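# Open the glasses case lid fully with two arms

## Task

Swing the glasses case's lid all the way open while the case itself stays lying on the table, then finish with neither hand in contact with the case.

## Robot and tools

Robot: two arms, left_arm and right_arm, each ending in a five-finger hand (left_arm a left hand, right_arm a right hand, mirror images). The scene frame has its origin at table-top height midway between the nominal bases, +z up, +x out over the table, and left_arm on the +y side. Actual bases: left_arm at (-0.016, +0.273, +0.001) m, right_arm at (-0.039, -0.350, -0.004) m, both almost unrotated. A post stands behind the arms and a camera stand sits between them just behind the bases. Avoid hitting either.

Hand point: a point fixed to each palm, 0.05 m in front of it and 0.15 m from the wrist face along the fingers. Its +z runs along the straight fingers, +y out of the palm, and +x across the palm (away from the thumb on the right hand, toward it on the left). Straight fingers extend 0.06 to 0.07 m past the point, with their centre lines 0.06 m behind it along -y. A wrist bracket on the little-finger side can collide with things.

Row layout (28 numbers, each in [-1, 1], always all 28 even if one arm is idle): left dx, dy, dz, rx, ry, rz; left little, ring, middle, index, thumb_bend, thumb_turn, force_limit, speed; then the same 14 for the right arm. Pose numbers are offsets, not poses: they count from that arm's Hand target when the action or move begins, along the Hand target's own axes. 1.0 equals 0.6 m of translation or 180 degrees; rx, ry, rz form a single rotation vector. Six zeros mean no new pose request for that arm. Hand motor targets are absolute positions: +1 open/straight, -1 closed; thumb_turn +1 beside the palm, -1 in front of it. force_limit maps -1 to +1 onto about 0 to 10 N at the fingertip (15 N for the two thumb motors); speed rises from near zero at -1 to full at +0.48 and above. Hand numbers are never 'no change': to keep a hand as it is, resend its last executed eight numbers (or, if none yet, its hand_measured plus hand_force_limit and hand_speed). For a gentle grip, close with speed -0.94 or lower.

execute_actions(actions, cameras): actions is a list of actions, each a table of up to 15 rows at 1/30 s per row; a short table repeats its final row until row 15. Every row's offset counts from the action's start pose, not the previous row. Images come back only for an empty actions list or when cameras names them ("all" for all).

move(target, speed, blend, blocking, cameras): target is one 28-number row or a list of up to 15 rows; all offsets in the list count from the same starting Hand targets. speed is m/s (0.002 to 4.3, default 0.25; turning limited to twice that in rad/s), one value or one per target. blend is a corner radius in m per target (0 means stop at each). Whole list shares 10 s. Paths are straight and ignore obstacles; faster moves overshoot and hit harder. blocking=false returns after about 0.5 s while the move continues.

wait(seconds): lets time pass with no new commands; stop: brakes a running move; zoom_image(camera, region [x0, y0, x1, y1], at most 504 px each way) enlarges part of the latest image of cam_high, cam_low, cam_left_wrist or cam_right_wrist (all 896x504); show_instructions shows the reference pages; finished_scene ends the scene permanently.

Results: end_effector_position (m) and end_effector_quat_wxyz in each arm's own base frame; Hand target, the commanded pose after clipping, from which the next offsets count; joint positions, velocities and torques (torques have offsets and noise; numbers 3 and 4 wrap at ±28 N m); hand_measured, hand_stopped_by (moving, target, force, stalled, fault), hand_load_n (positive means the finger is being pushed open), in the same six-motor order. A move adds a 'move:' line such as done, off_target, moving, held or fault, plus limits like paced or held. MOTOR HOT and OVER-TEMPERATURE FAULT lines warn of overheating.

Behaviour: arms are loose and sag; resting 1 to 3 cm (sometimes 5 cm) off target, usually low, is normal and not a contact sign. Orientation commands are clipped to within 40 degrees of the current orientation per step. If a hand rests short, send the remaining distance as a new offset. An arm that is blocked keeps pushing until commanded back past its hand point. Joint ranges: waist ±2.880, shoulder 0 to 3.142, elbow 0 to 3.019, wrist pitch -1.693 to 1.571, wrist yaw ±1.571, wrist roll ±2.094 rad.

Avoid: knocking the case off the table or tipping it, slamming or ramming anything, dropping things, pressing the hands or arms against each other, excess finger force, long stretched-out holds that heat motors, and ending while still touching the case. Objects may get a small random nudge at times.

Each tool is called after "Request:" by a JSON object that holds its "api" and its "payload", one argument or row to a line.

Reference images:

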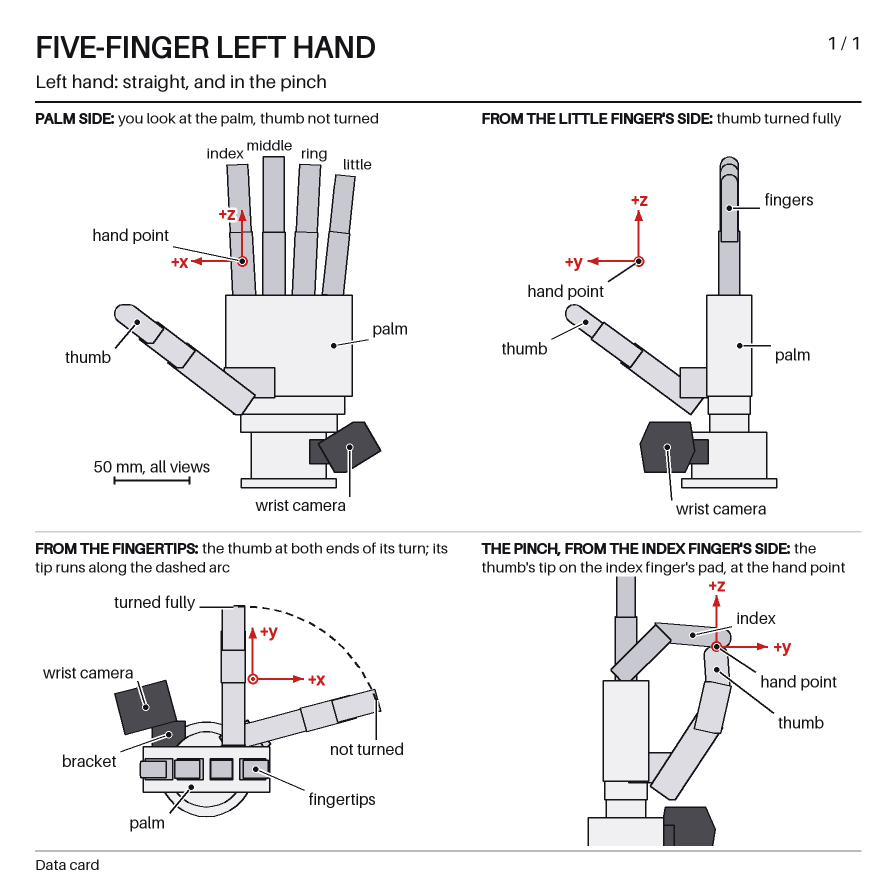

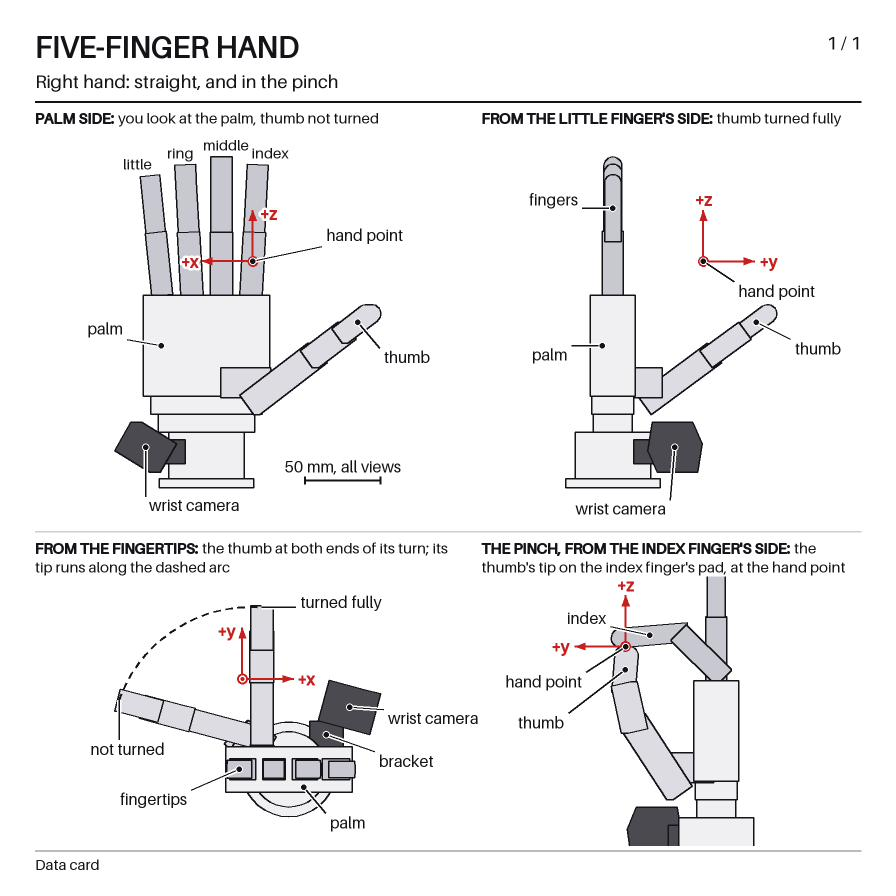

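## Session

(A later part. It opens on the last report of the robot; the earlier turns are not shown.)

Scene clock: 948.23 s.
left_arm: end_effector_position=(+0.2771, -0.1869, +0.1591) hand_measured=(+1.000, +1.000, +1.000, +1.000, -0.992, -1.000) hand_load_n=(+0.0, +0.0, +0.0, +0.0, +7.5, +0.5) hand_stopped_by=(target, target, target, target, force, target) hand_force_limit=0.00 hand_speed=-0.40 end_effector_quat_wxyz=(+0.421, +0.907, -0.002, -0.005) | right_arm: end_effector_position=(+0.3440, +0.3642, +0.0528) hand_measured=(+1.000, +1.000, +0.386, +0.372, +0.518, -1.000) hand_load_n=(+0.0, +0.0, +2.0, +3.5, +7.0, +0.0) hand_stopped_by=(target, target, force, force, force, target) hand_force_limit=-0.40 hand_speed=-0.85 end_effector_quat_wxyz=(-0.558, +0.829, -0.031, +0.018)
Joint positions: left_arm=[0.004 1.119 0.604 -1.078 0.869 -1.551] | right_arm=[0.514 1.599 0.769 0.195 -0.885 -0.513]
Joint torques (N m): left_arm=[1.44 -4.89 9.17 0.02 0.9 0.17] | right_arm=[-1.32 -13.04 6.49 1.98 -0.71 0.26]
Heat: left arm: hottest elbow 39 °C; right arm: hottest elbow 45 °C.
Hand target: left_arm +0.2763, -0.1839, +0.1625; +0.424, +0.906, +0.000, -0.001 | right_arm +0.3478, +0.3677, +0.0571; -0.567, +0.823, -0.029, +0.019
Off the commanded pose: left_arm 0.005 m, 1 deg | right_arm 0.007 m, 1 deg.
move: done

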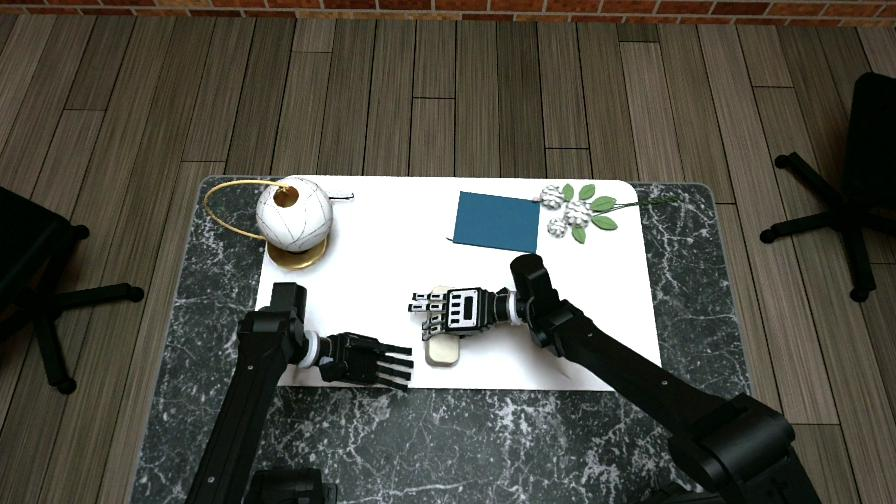

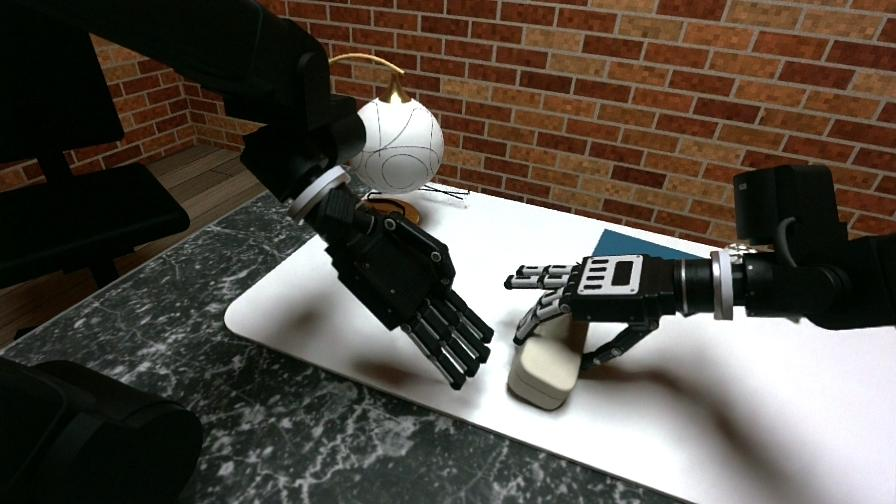

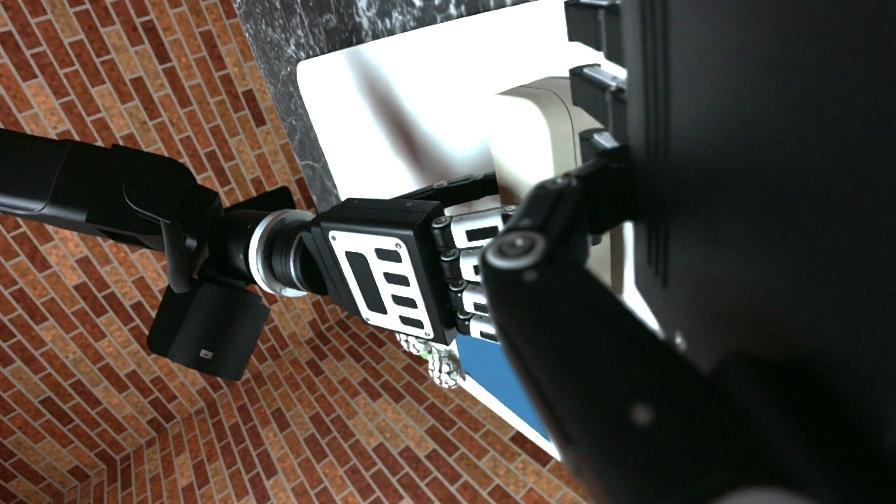

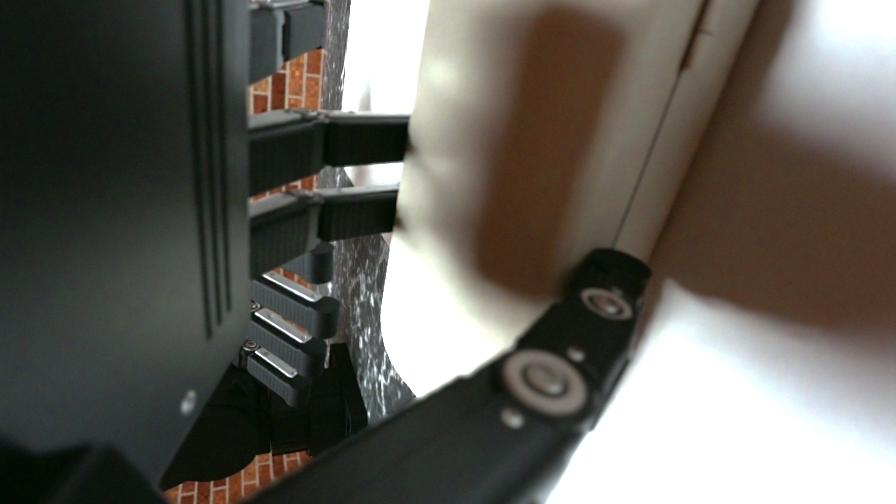

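Request:
{"api": "move", "payload": {
  "target": [0,0,0,0,0,0, 1,1,1,1,-1,-1,0,-0.4, 0,0.0057,0.0132,-0.0833,0,0, 1,1,0.25,0.25,0.3,-1,-0.4,-0.85],
  "speed": 0.05,
  "cameras": ["cam_low","cam_high"]
}}

Request:
{"api": "zoom_image", "payload": {
  "camera": "cam_low",
  "region": [490, 300, 630, 420]
}}

Scene clock: 995.60 s.
left_arm: end_effector_position=(+0.2771, -0.1869, +0.1591) hand_measured=(+1.000, +1.000, +1.000, +1.000, -0.992, -1.000) hand_load_n=(+0.0, +0.0, +0.0, +0.0, +8.0, +0.5) hand_stopped_by=(target, target, target, target, force, target) hand_force_limit=0.00 hand_speed=-0.40 end_effector_quat_wxyz=(+0.421, +0.907, -0.002, -0.005) | right_arm: end_effector_position=(+0.3420, +0.3713, +0.0494) hand_measured=(+1.000, +1.000, +0.386, +0.372, +0.518, -1.000) hand_load_n=(+0.0, +0.0, +4.0, +3.5, +6.5, -0.5) hand_stopped_by=(target, target, force, force, force, target) hand_force_limit=-0.40 hand_speed=-0.85 end_effector_quat_wxyz=(-0.458, +0.888, -0.035, +0.013)
Joint positions: left_arm=[0.004 1.119 0.604 -1.078 0.869 -1.551] | right_arm=[0.594 1.587 0.903 -0.175 -0.699 -0.628]
Joint torques (N m): left_arm=[1.55 -5.83 9.06 0.1 0.89 0.11] | right_arm=[-0.44 -13.39 8.4 0.1 -0.12 -0.11]
Heat: left arm: hottest elbow 39 °C; right arm: hottest elbow 44 °C.
Hand target: left_arm +0.2763, -0.1839, +0.1625; +0.424, +0.906, +0.000, -0.001 | right_arm +0.3482, +0.3739, +0.0511; -0.455, +0.890, -0.032, +0.015
Off the commanded pose: left_arm 0.005 m, 1 deg | right_arm 0.007 m, 1 deg.
move: done
Images, in order (width x height): cam_high 896x504, cam_low 896x504.

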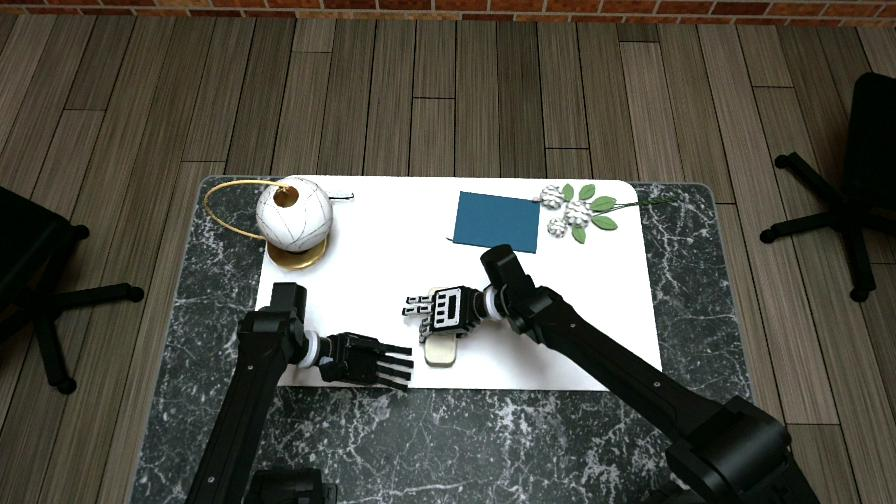

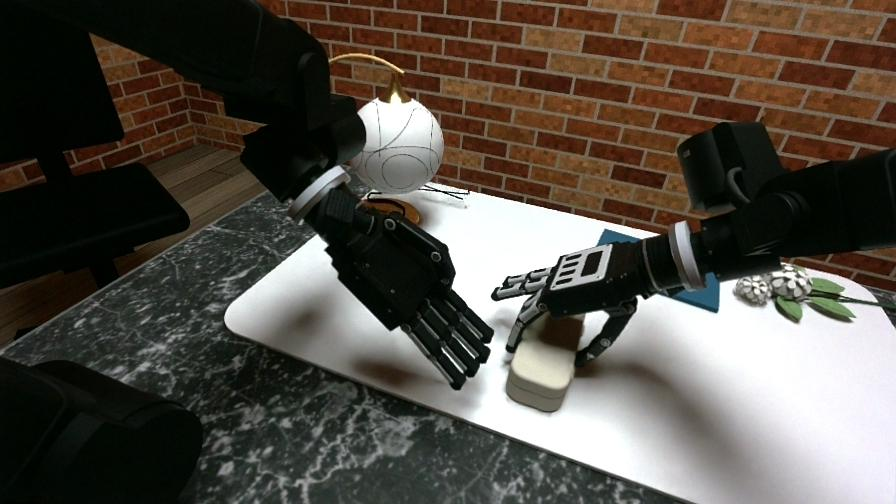

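Scaled by 3.600 from the camera's image (finer frame: 1280x720).

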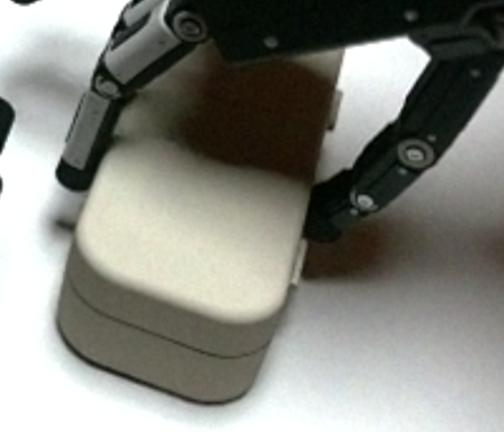

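Request:
{"api": "move", "payload": {
  "target": [0.0117,-0.0642,0.0794,0,0,0, 1,1,1,1,-1,-1,0,-0.4, 0,0,0,0,0,0, 0.25,0.25,0.25,0.25,0.3,-1,-0.4,-0.85],
  "speed": 0.06,
  "cameras": ["all"]
}}

Request:
{"api": "zoom_image", "payload": {
  "camera": "cam_low",
  "region": [430, 260, 630, 420]
}}

Request:
{"api": "zoom_image", "payload": {
  "camera": "cam_high",
  "region": [370, 270, 510, 380]
}}

Request:
{"api": "zoom_image", "payload": {
  "camera": "cam_left_wrist",
  "region": [360, 0, 660, 300]
}}

Scene clock: 1017.53 s.
left_arm: end_effector_position=(+0.2809, -0.1937, +0.1038) hand_measured=(+1.000, +1.000, +1.000, +1.000, -0.992, -1.000) hand_load_n=(+0.0, +0.0, +0.0, +0.0, +8.0, +0.5) hand_stopped_by=(target, target, target, target, force, target) hand_force_limit=0.00 hand_speed=-0.40 end_effector_quat_wxyz=(+0.421, +0.907, -0.003, -0.001) | right_arm: end_effector_position=(+0.3430, +0.3715, +0.0497) hand_measured=(+0.362, +0.376, +0.386, +0.372, +0.518, -1.000) hand_load_n=(+4.0, +2.0, +0.0, +2.5, +8.5, +3.5) hand_stopped_by=(force, force, force, force, force, target) hand_force_limit=-0.40 hand_speed=-0.85 end_effector_quat_wxyz=(-0.458, +0.888, -0.033, +0.015)
Joint positions: left_arm=[-0.023 1.244 0.517 -0.823 0.869 -1.597] | right_arm=[0.594 1.587 0.904 -0.175 -0.697 -0.633]
Joint torques (N m): left_arm=[0.38 -4.37 7.97 1.28 0.91 -0.06] | right_arm=[-0.38 -13.39 8.34 0.1 -0.14 -0.08]
Heat: left arm: hottest elbow 39 °C; right arm: hottest elbow 45 °C.
Hand target: left_arm +0.2833, -0.1958, +0.1024; +0.424, +0.906, +0.000, -0.001 | right_arm +0.3482, +0.3739, +0.0511; -0.455, +0.890, -0.032, +0.015
Off the commanded pose: left_arm 0.003 m, 0 deg | right_arm 0.006 m, 0 deg.
move: done

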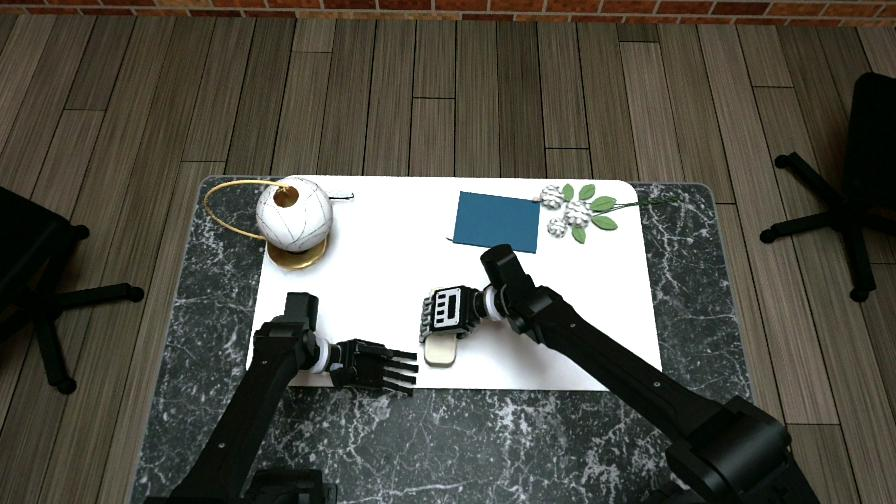

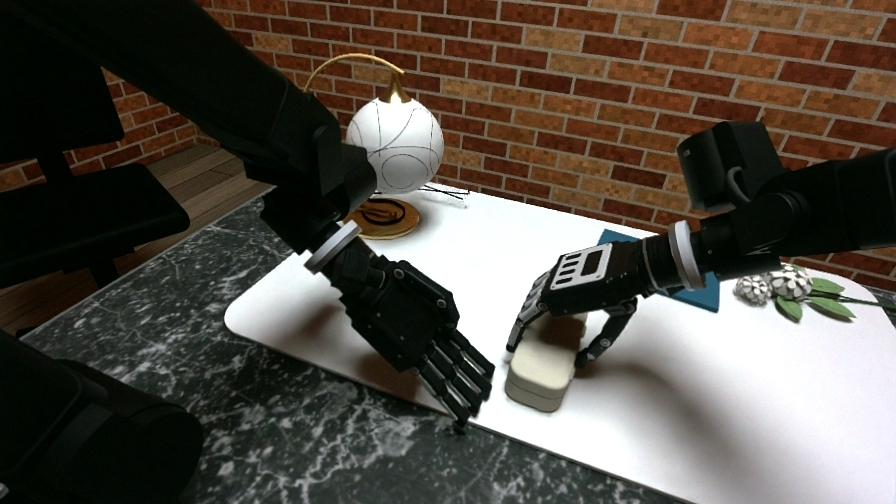

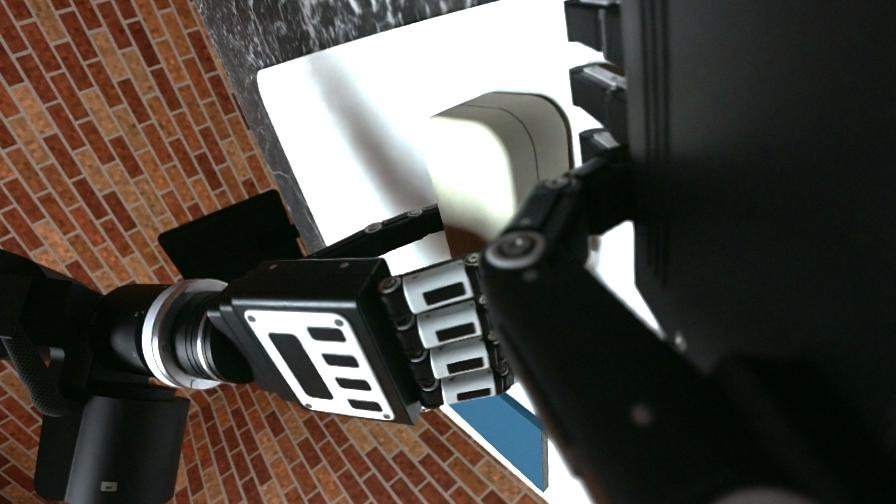

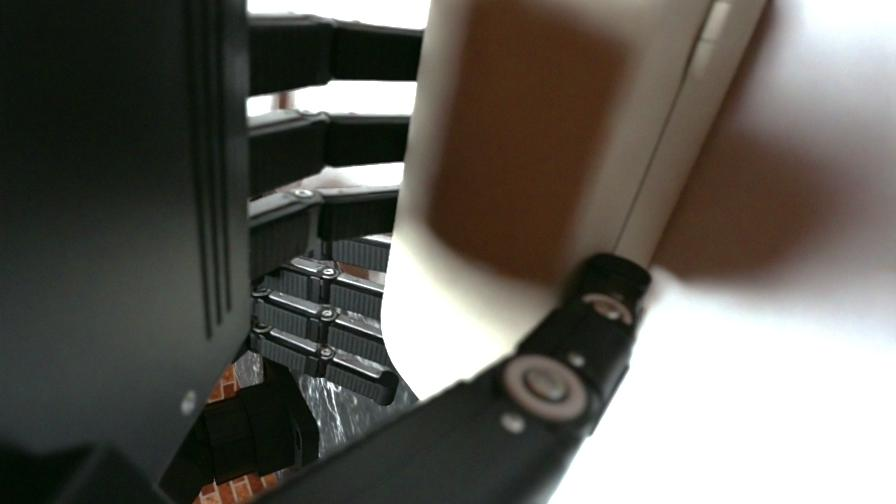

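Scaled by 2.520 from the camera's image (finer frame: 1280x720).

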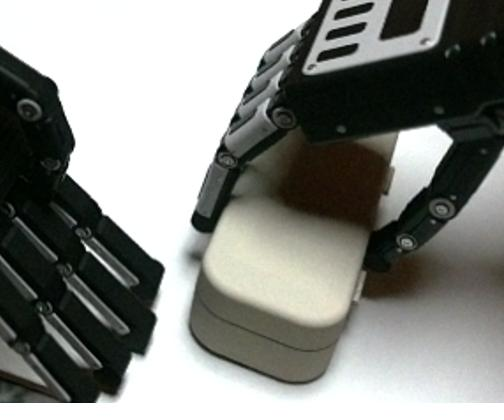

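Scaled by 3.600 from the camera's image (finer frame: 1280x720).

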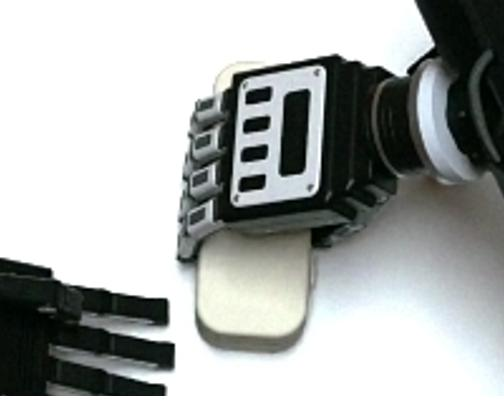

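Scaled by 1.680 from the camera's image (finer frame: 1280x720).

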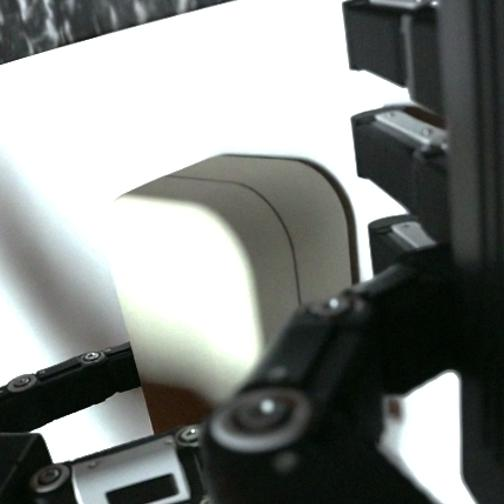

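Request:
{"api": "move", "payload": {
  "target": [
    [0.0233,0.0077,0.0197,0,0,0, 1,1,1,1,-1,-1,0,-0.4, 0,0,0,0,0,0, 0.25,0.25,0.25,0.25,0.3,-1,-0.4,-0.85],
    [0.0233,0.016,0.0453,0,0,0, 1,1,1,1,-1,-1,0,-0.4, 0,0,0,0,0,0, 0.25,0.25,0.25,0.25,0.3,-1,-0.4,-0.85]
  ],
  "speed": 0.03,
  "cameras": ["all"]
}}

Request:
{"api": "zoom_image", "payload": {
  "camera": "cam_low",
  "region": [430, 260, 630, 420]
}}

Request:
{"api": "zoom_image", "payload": {
  "camera": "cam_high",
  "region": [370, 270, 510, 380]
}}

Request:
{"api": "zoom_image", "payload": {
  "camera": "cam_left_wrist",
  "region": [360, 0, 660, 300]
}}

Scene clock: 1033.60 s.
left_arm: end_effector_position=(+0.2941, -0.2127, +0.0987) hand_measured=(+1.000, +1.000, +1.000, +1.000, -0.992, -1.000) hand_load_n=(+0.0, +0.0, -0.5, +0.0, +7.5, +0.5) hand_stopped_by=(target, target, target, target, force, target) hand_force_limit=0.00 hand_speed=-0.40 end_effector_quat_wxyz=(+0.427, +0.904, +0.012, -0.004) | right_arm: end_effector_position=(+0.3473, +0.3663, +0.0502) hand_measured=(+0.362, +0.376, +0.386, +0.372, +0.520, -1.000) hand_load_n=(+4.5, +2.0, +0.0, +1.0, +9.5, +1.5) hand_stopped_by=(force, force, force, force, force, target) hand_force_limit=-0.40 hand_speed=-0.85 end_effector_quat_wxyz=(-0.456, +0.889, -0.039, +0.018)
Joint positions: left_arm=[-0.094 1.276 0.517 -0.694 0.877 -1.747] | right_arm=[0.581 1.584 0.904 -0.181 -0.694 -0.636]
Joint torques (N m): left_arm=[-1.32 -3.37 8.34 2.28 0.3 -0.08] | right_arm=[-0.32 -13.22 8.35 0.36 -0.26 -0.05]
Heat: left arm: hottest elbow 39 °C; right arm: hottest elbow 47 °C.
Hand target: left_arm +0.2972, -0.2228, +0.0923; +0.424, +0.906, +0.000, -0.001 | right_arm +0.3482, +0.3739, +0.0511; -0.455, +0.890, -0.032, +0.015
Off the commanded pose: left_arm 0.012 m, 2 deg | right_arm 0.008 m, 1 deg.
move: off_target (left_arm)

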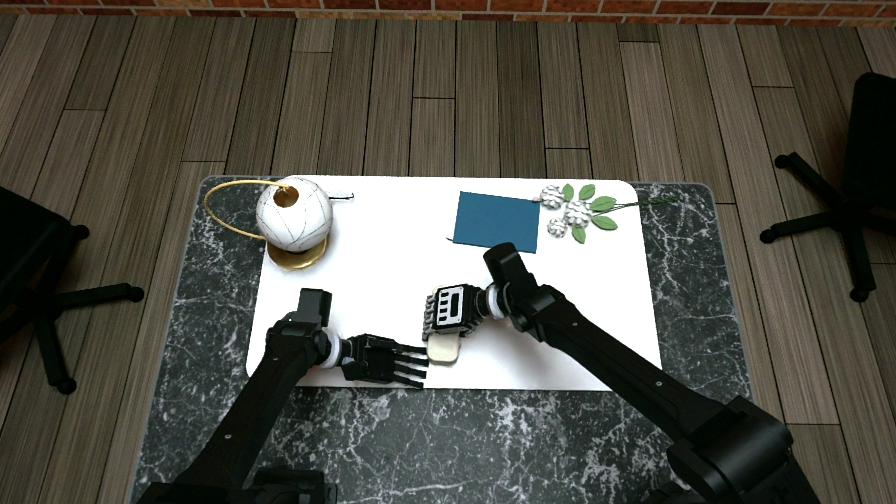

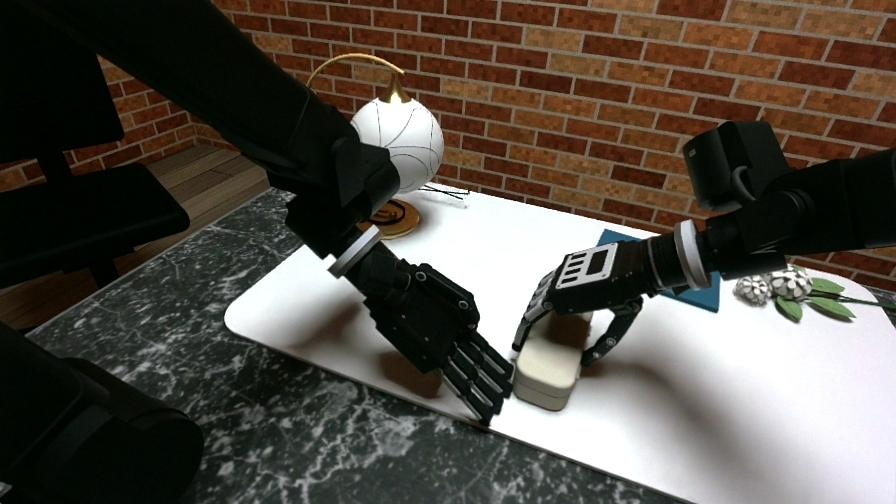

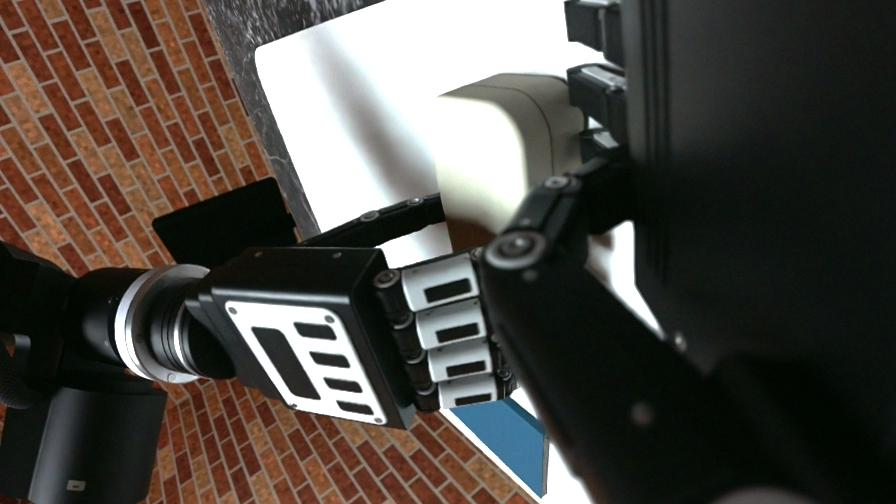

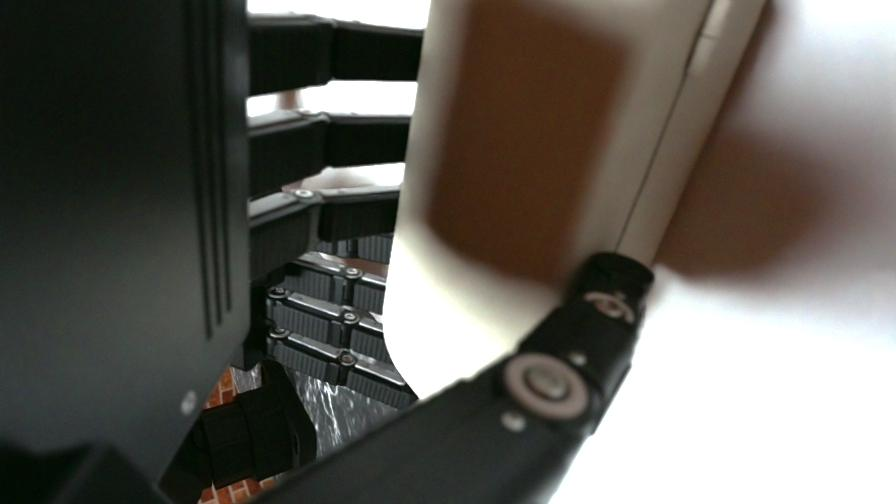

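Scaled by 2.520 from the camera's image (finer frame: 1280x720).

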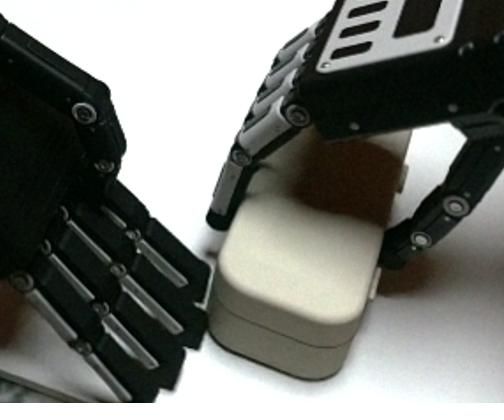

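Scaled by 3.600 from the camera's image (finer frame: 1280x720).

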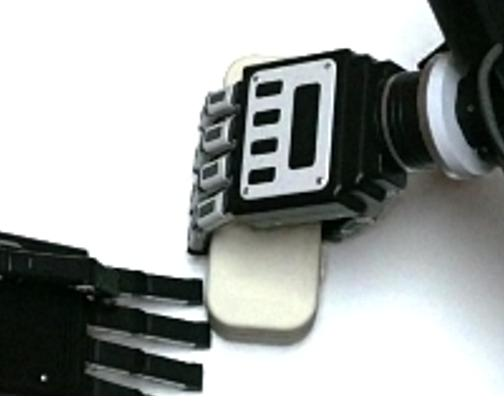

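Scaled by 1.680 from the camera's image (finer frame: 1280x720).

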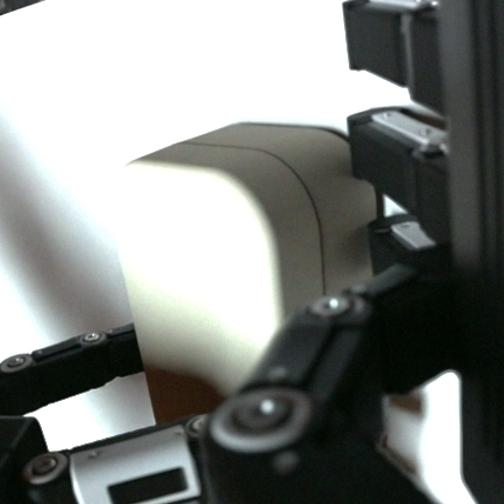

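Request:
{"api": "move", "payload": {
  "target": [
    [0,-0.0013,0.0141,0,0,0, 1,1,1,1,-1,-1,0,-0.4, 0,0,0,0,0,0, 0.25,0.25,0.25,0.25,0.3,-1,-0.4,-0.85],
    [0,-0.0013,0.0141,0,0,0, 1,1,1,1,-1,-1,0,-0.4, 0,-0.0015,-0.0193,0.111,0,0, 0.25,0.25,0.25,0.25,0.3,-1,-0.4,-0.85]
  ],
  "speed": 0.04,
  "cameras": ["all"]
}}

Request:
{"api": "zoom_image", "payload": {
  "camera": "cam_low",
  "region": [430, 260, 630, 420]
}}

Request:
{"api": "zoom_image", "payload": {
  "camera": "cam_left_wrist",
  "region": [360, 0, 660, 300]
}}

Scene clock: 1066.77 s.
left_arm: end_effector_position=(+0.2981, -0.2180, +0.0981) hand_measured=(+1.000, +1.000, +1.000, +1.000, -0.992, -1.000) hand_load_n=(+0.0, -0.5, -1.0, +0.0, +7.5, +1.0) hand_stopped_by=(target, target, target, target, force, target) hand_force_limit=0.00 hand_speed=-0.40 end_effector_quat_wxyz=(+0.430, +0.903, +0.014, +0.000) | right_arm: end_effector_position=(+0.3529, +0.3550, +0.0575) hand_measured=(+0.362, +0.376, +0.386, +0.372, +0.520, -1.000) hand_load_n=(+4.0, +1.5, +0.0, +0.0, +10.0, +1.5) hand_stopped_by=(force, force, force, force, force, target) hand_force_limit=-0.40 hand_speed=-0.85 end_effector_quat_wxyz=(-0.595, +0.803, -0.030, +0.033)
Joint positions: left_arm=[-0.112 1.282 0.514 -0.647 0.878 -1.787] | right_arm=[0.468 1.614 0.723 0.373 -0.944 -0.452]
Joint torques (N m): left_arm=[-1.38 -2.26 7.62 2.58 0.15 -0.05] | right_arm=[0.09 -12.1 6.23 2.1 -0.69 0.36]
Heat: left arm: hottest elbow 38 °C; right arm: hottest elbow 47 °C.
Hand target: left_arm +0.2972, -0.2288, +0.0863; +0.424, +0.906, +0.000, -0.001 | right_arm +0.3476, +0.3651, +0.0586; -0.603, +0.797, -0.028, +0.021
Off the commanded pose: left_arm 0.016 m, 2 deg | right_arm 0.011 m, 2 deg.
move: off_target (left_arm, right_arm)

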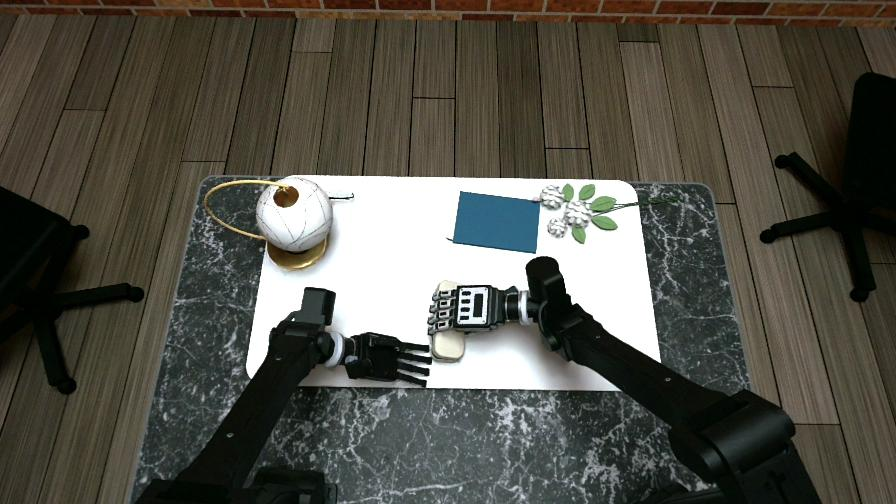

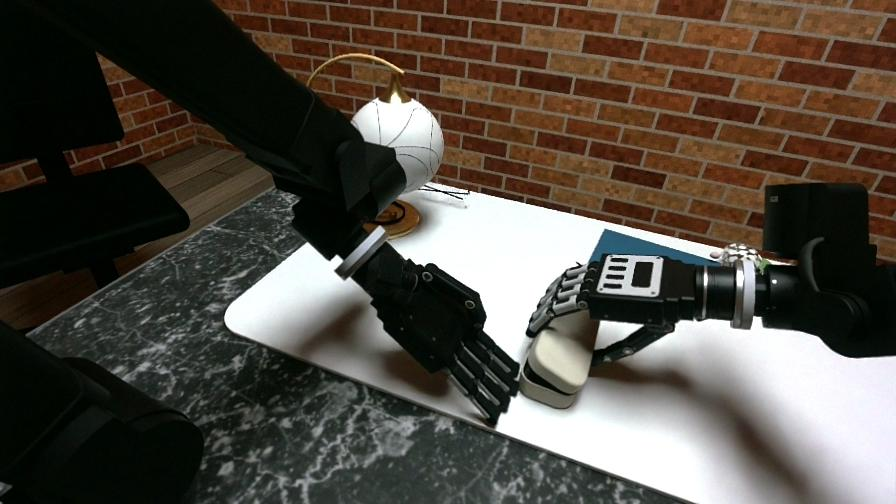

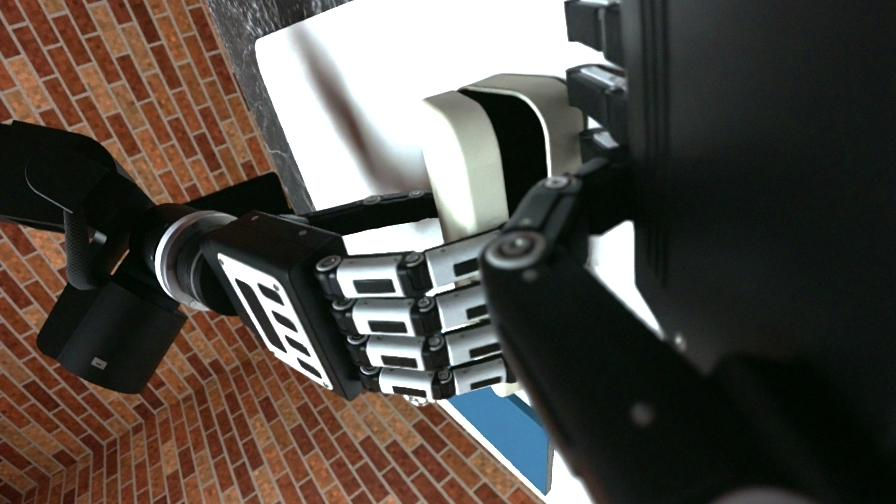

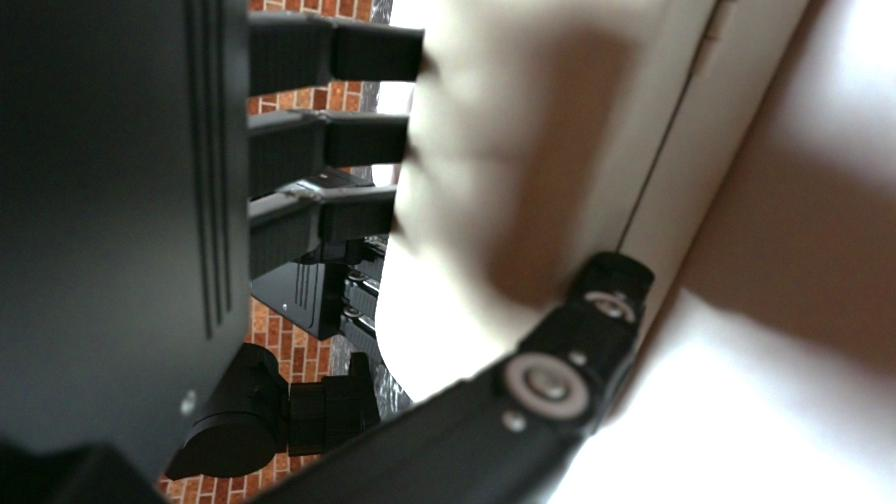

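Scaled by 2.520 from the camera's image (finer frame: 1280x720).

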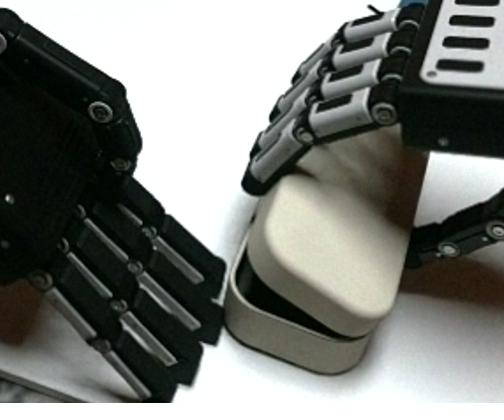

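Scaled by 1.680 from the camera's image (finer frame: 1280x720).

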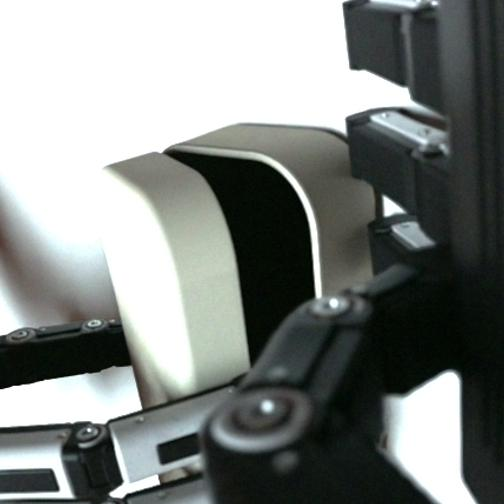

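Request:
{"api": "move", "payload": {
  "target": [0,0,0,0,0,0, 1,1,1,1,-1,-1,0,-0.4, 0,-0.0015,-0.0193,0.111,0,0, 0.25,0.25,0.25,0.25,0.3,-1,-0.4,-0.85],
  "speed": 0.04,
  "cameras": ["all"]
}}

Request:
{"api": "zoom_image", "payload": {
  "camera": "cam_low",
  "region": [430, 260, 630, 420]
}}

Request:
{"api": "zoom_image", "payload": {
  "camera": "cam_left_wrist",
  "region": [360, 0, 660, 300]
}}

Scene clock: 1086.83 s.
left_arm: end_effector_position=(+0.2981, -0.2180, +0.0981) hand_measured=(+1.000, +1.000, +1.000, +1.000, -0.992, -1.000) hand_load_n=(+0.0, +0.0, -1.5, +0.0, +7.5, +0.5) hand_stopped_by=(target, target, target, target, force, target) hand_force_limit=0.00 hand_speed=-0.40 end_effector_quat_wxyz=(+0.430, +0.903, +0.014, +0.000) | right_arm: end_effector_position=(+0.3530, +0.3470, +0.0630) hand_measured=(+0.362, +0.376, +0.386, +0.372, +0.520, -1.000) hand_load_n=(+4.0, +1.5, +0.0, +1.5, +9.0, +1.5) hand_stopped_by=(force, force, force, force, force, target) hand_force_limit=-0.40 hand_speed=-0.85 end_effector_quat_wxyz=(+0.728, -0.684, +0.023, -0.039)
Joint positions: left_arm=[-0.112 1.282 0.514 -0.647 0.878 -1.787] | right_arm=[0.385 1.901 0.627 1.413 -1.095 0.104]
Joint torques (N m): left_arm=[-1.73 -3.08 7.53 2.45 0.17 -0.02] | right_arm=[0.09 -13.16 3.47 1.81 -0.09 0.34]
Heat: left arm: hottest elbow 38 °C; right arm: hottest elbow 45 °C.
Hand target: left_arm +0.2972, -0.2288, +0.0863; +0.424, +0.906, +0.000, -0.001 | right_arm +0.3468, +0.3542, +0.0626; +0.732, -0.681, +0.024, -0.025
Off the commanded pose: left_arm 0.016 m, 2 deg | right_arm 0.009 m, 2 deg.
move: done

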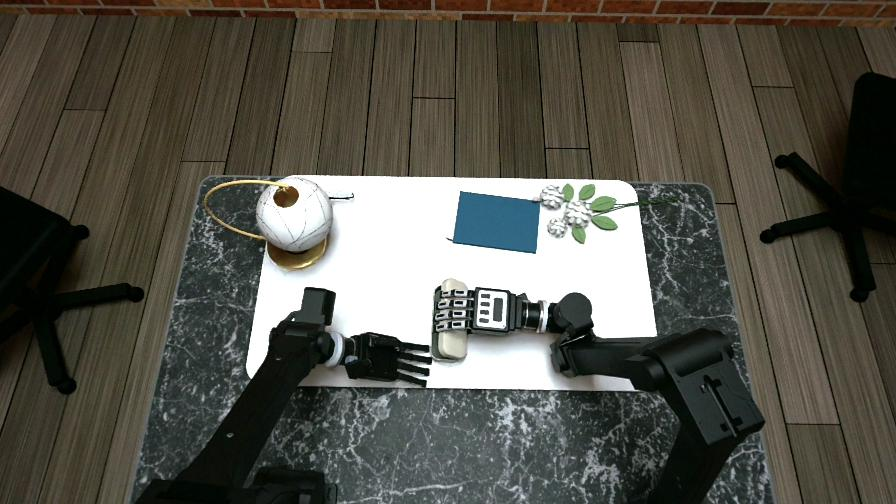

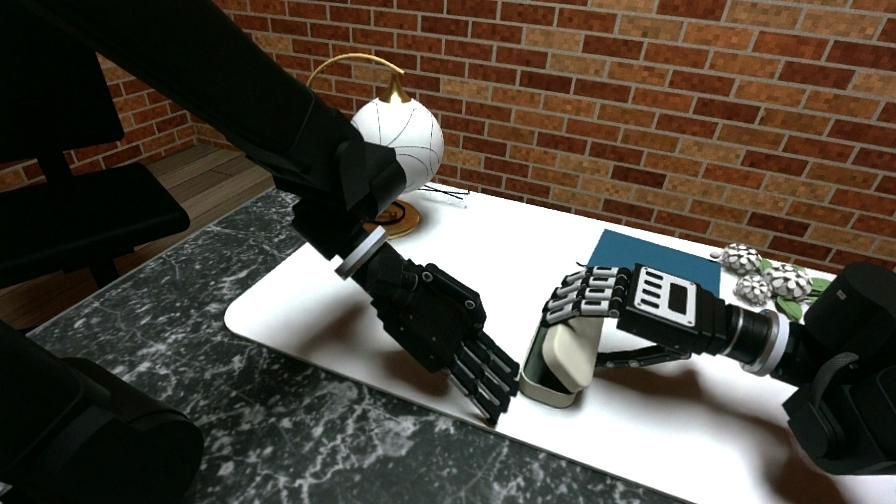

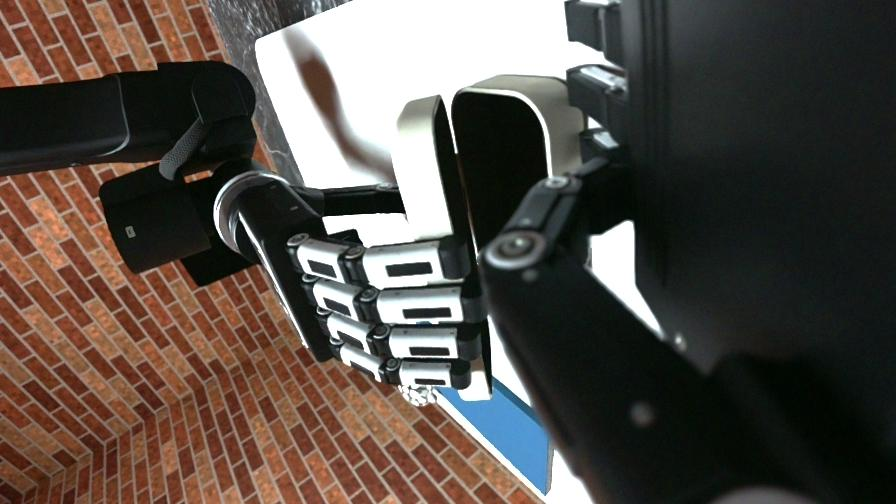

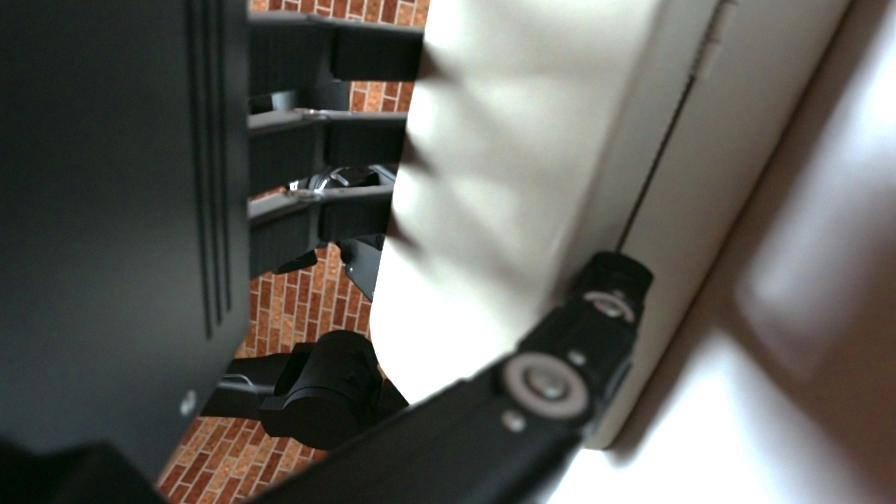

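Scaled by 2.520 from the camera's image (finer frame: 1280x720).

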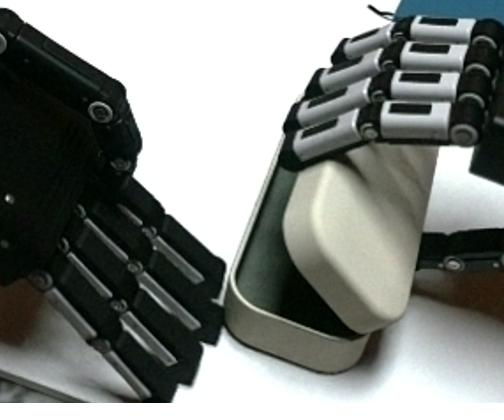

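Scaled by 1.680 from the camera's image (finer frame: 1280x720).

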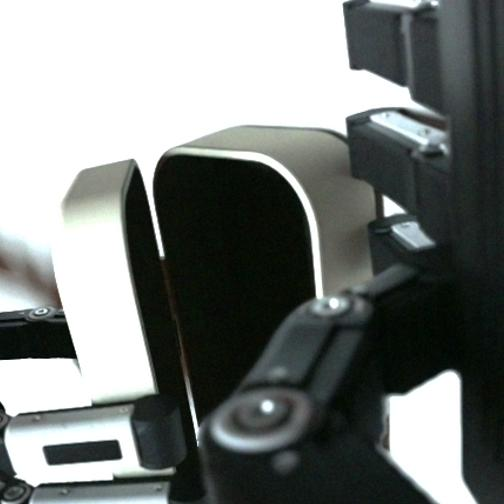

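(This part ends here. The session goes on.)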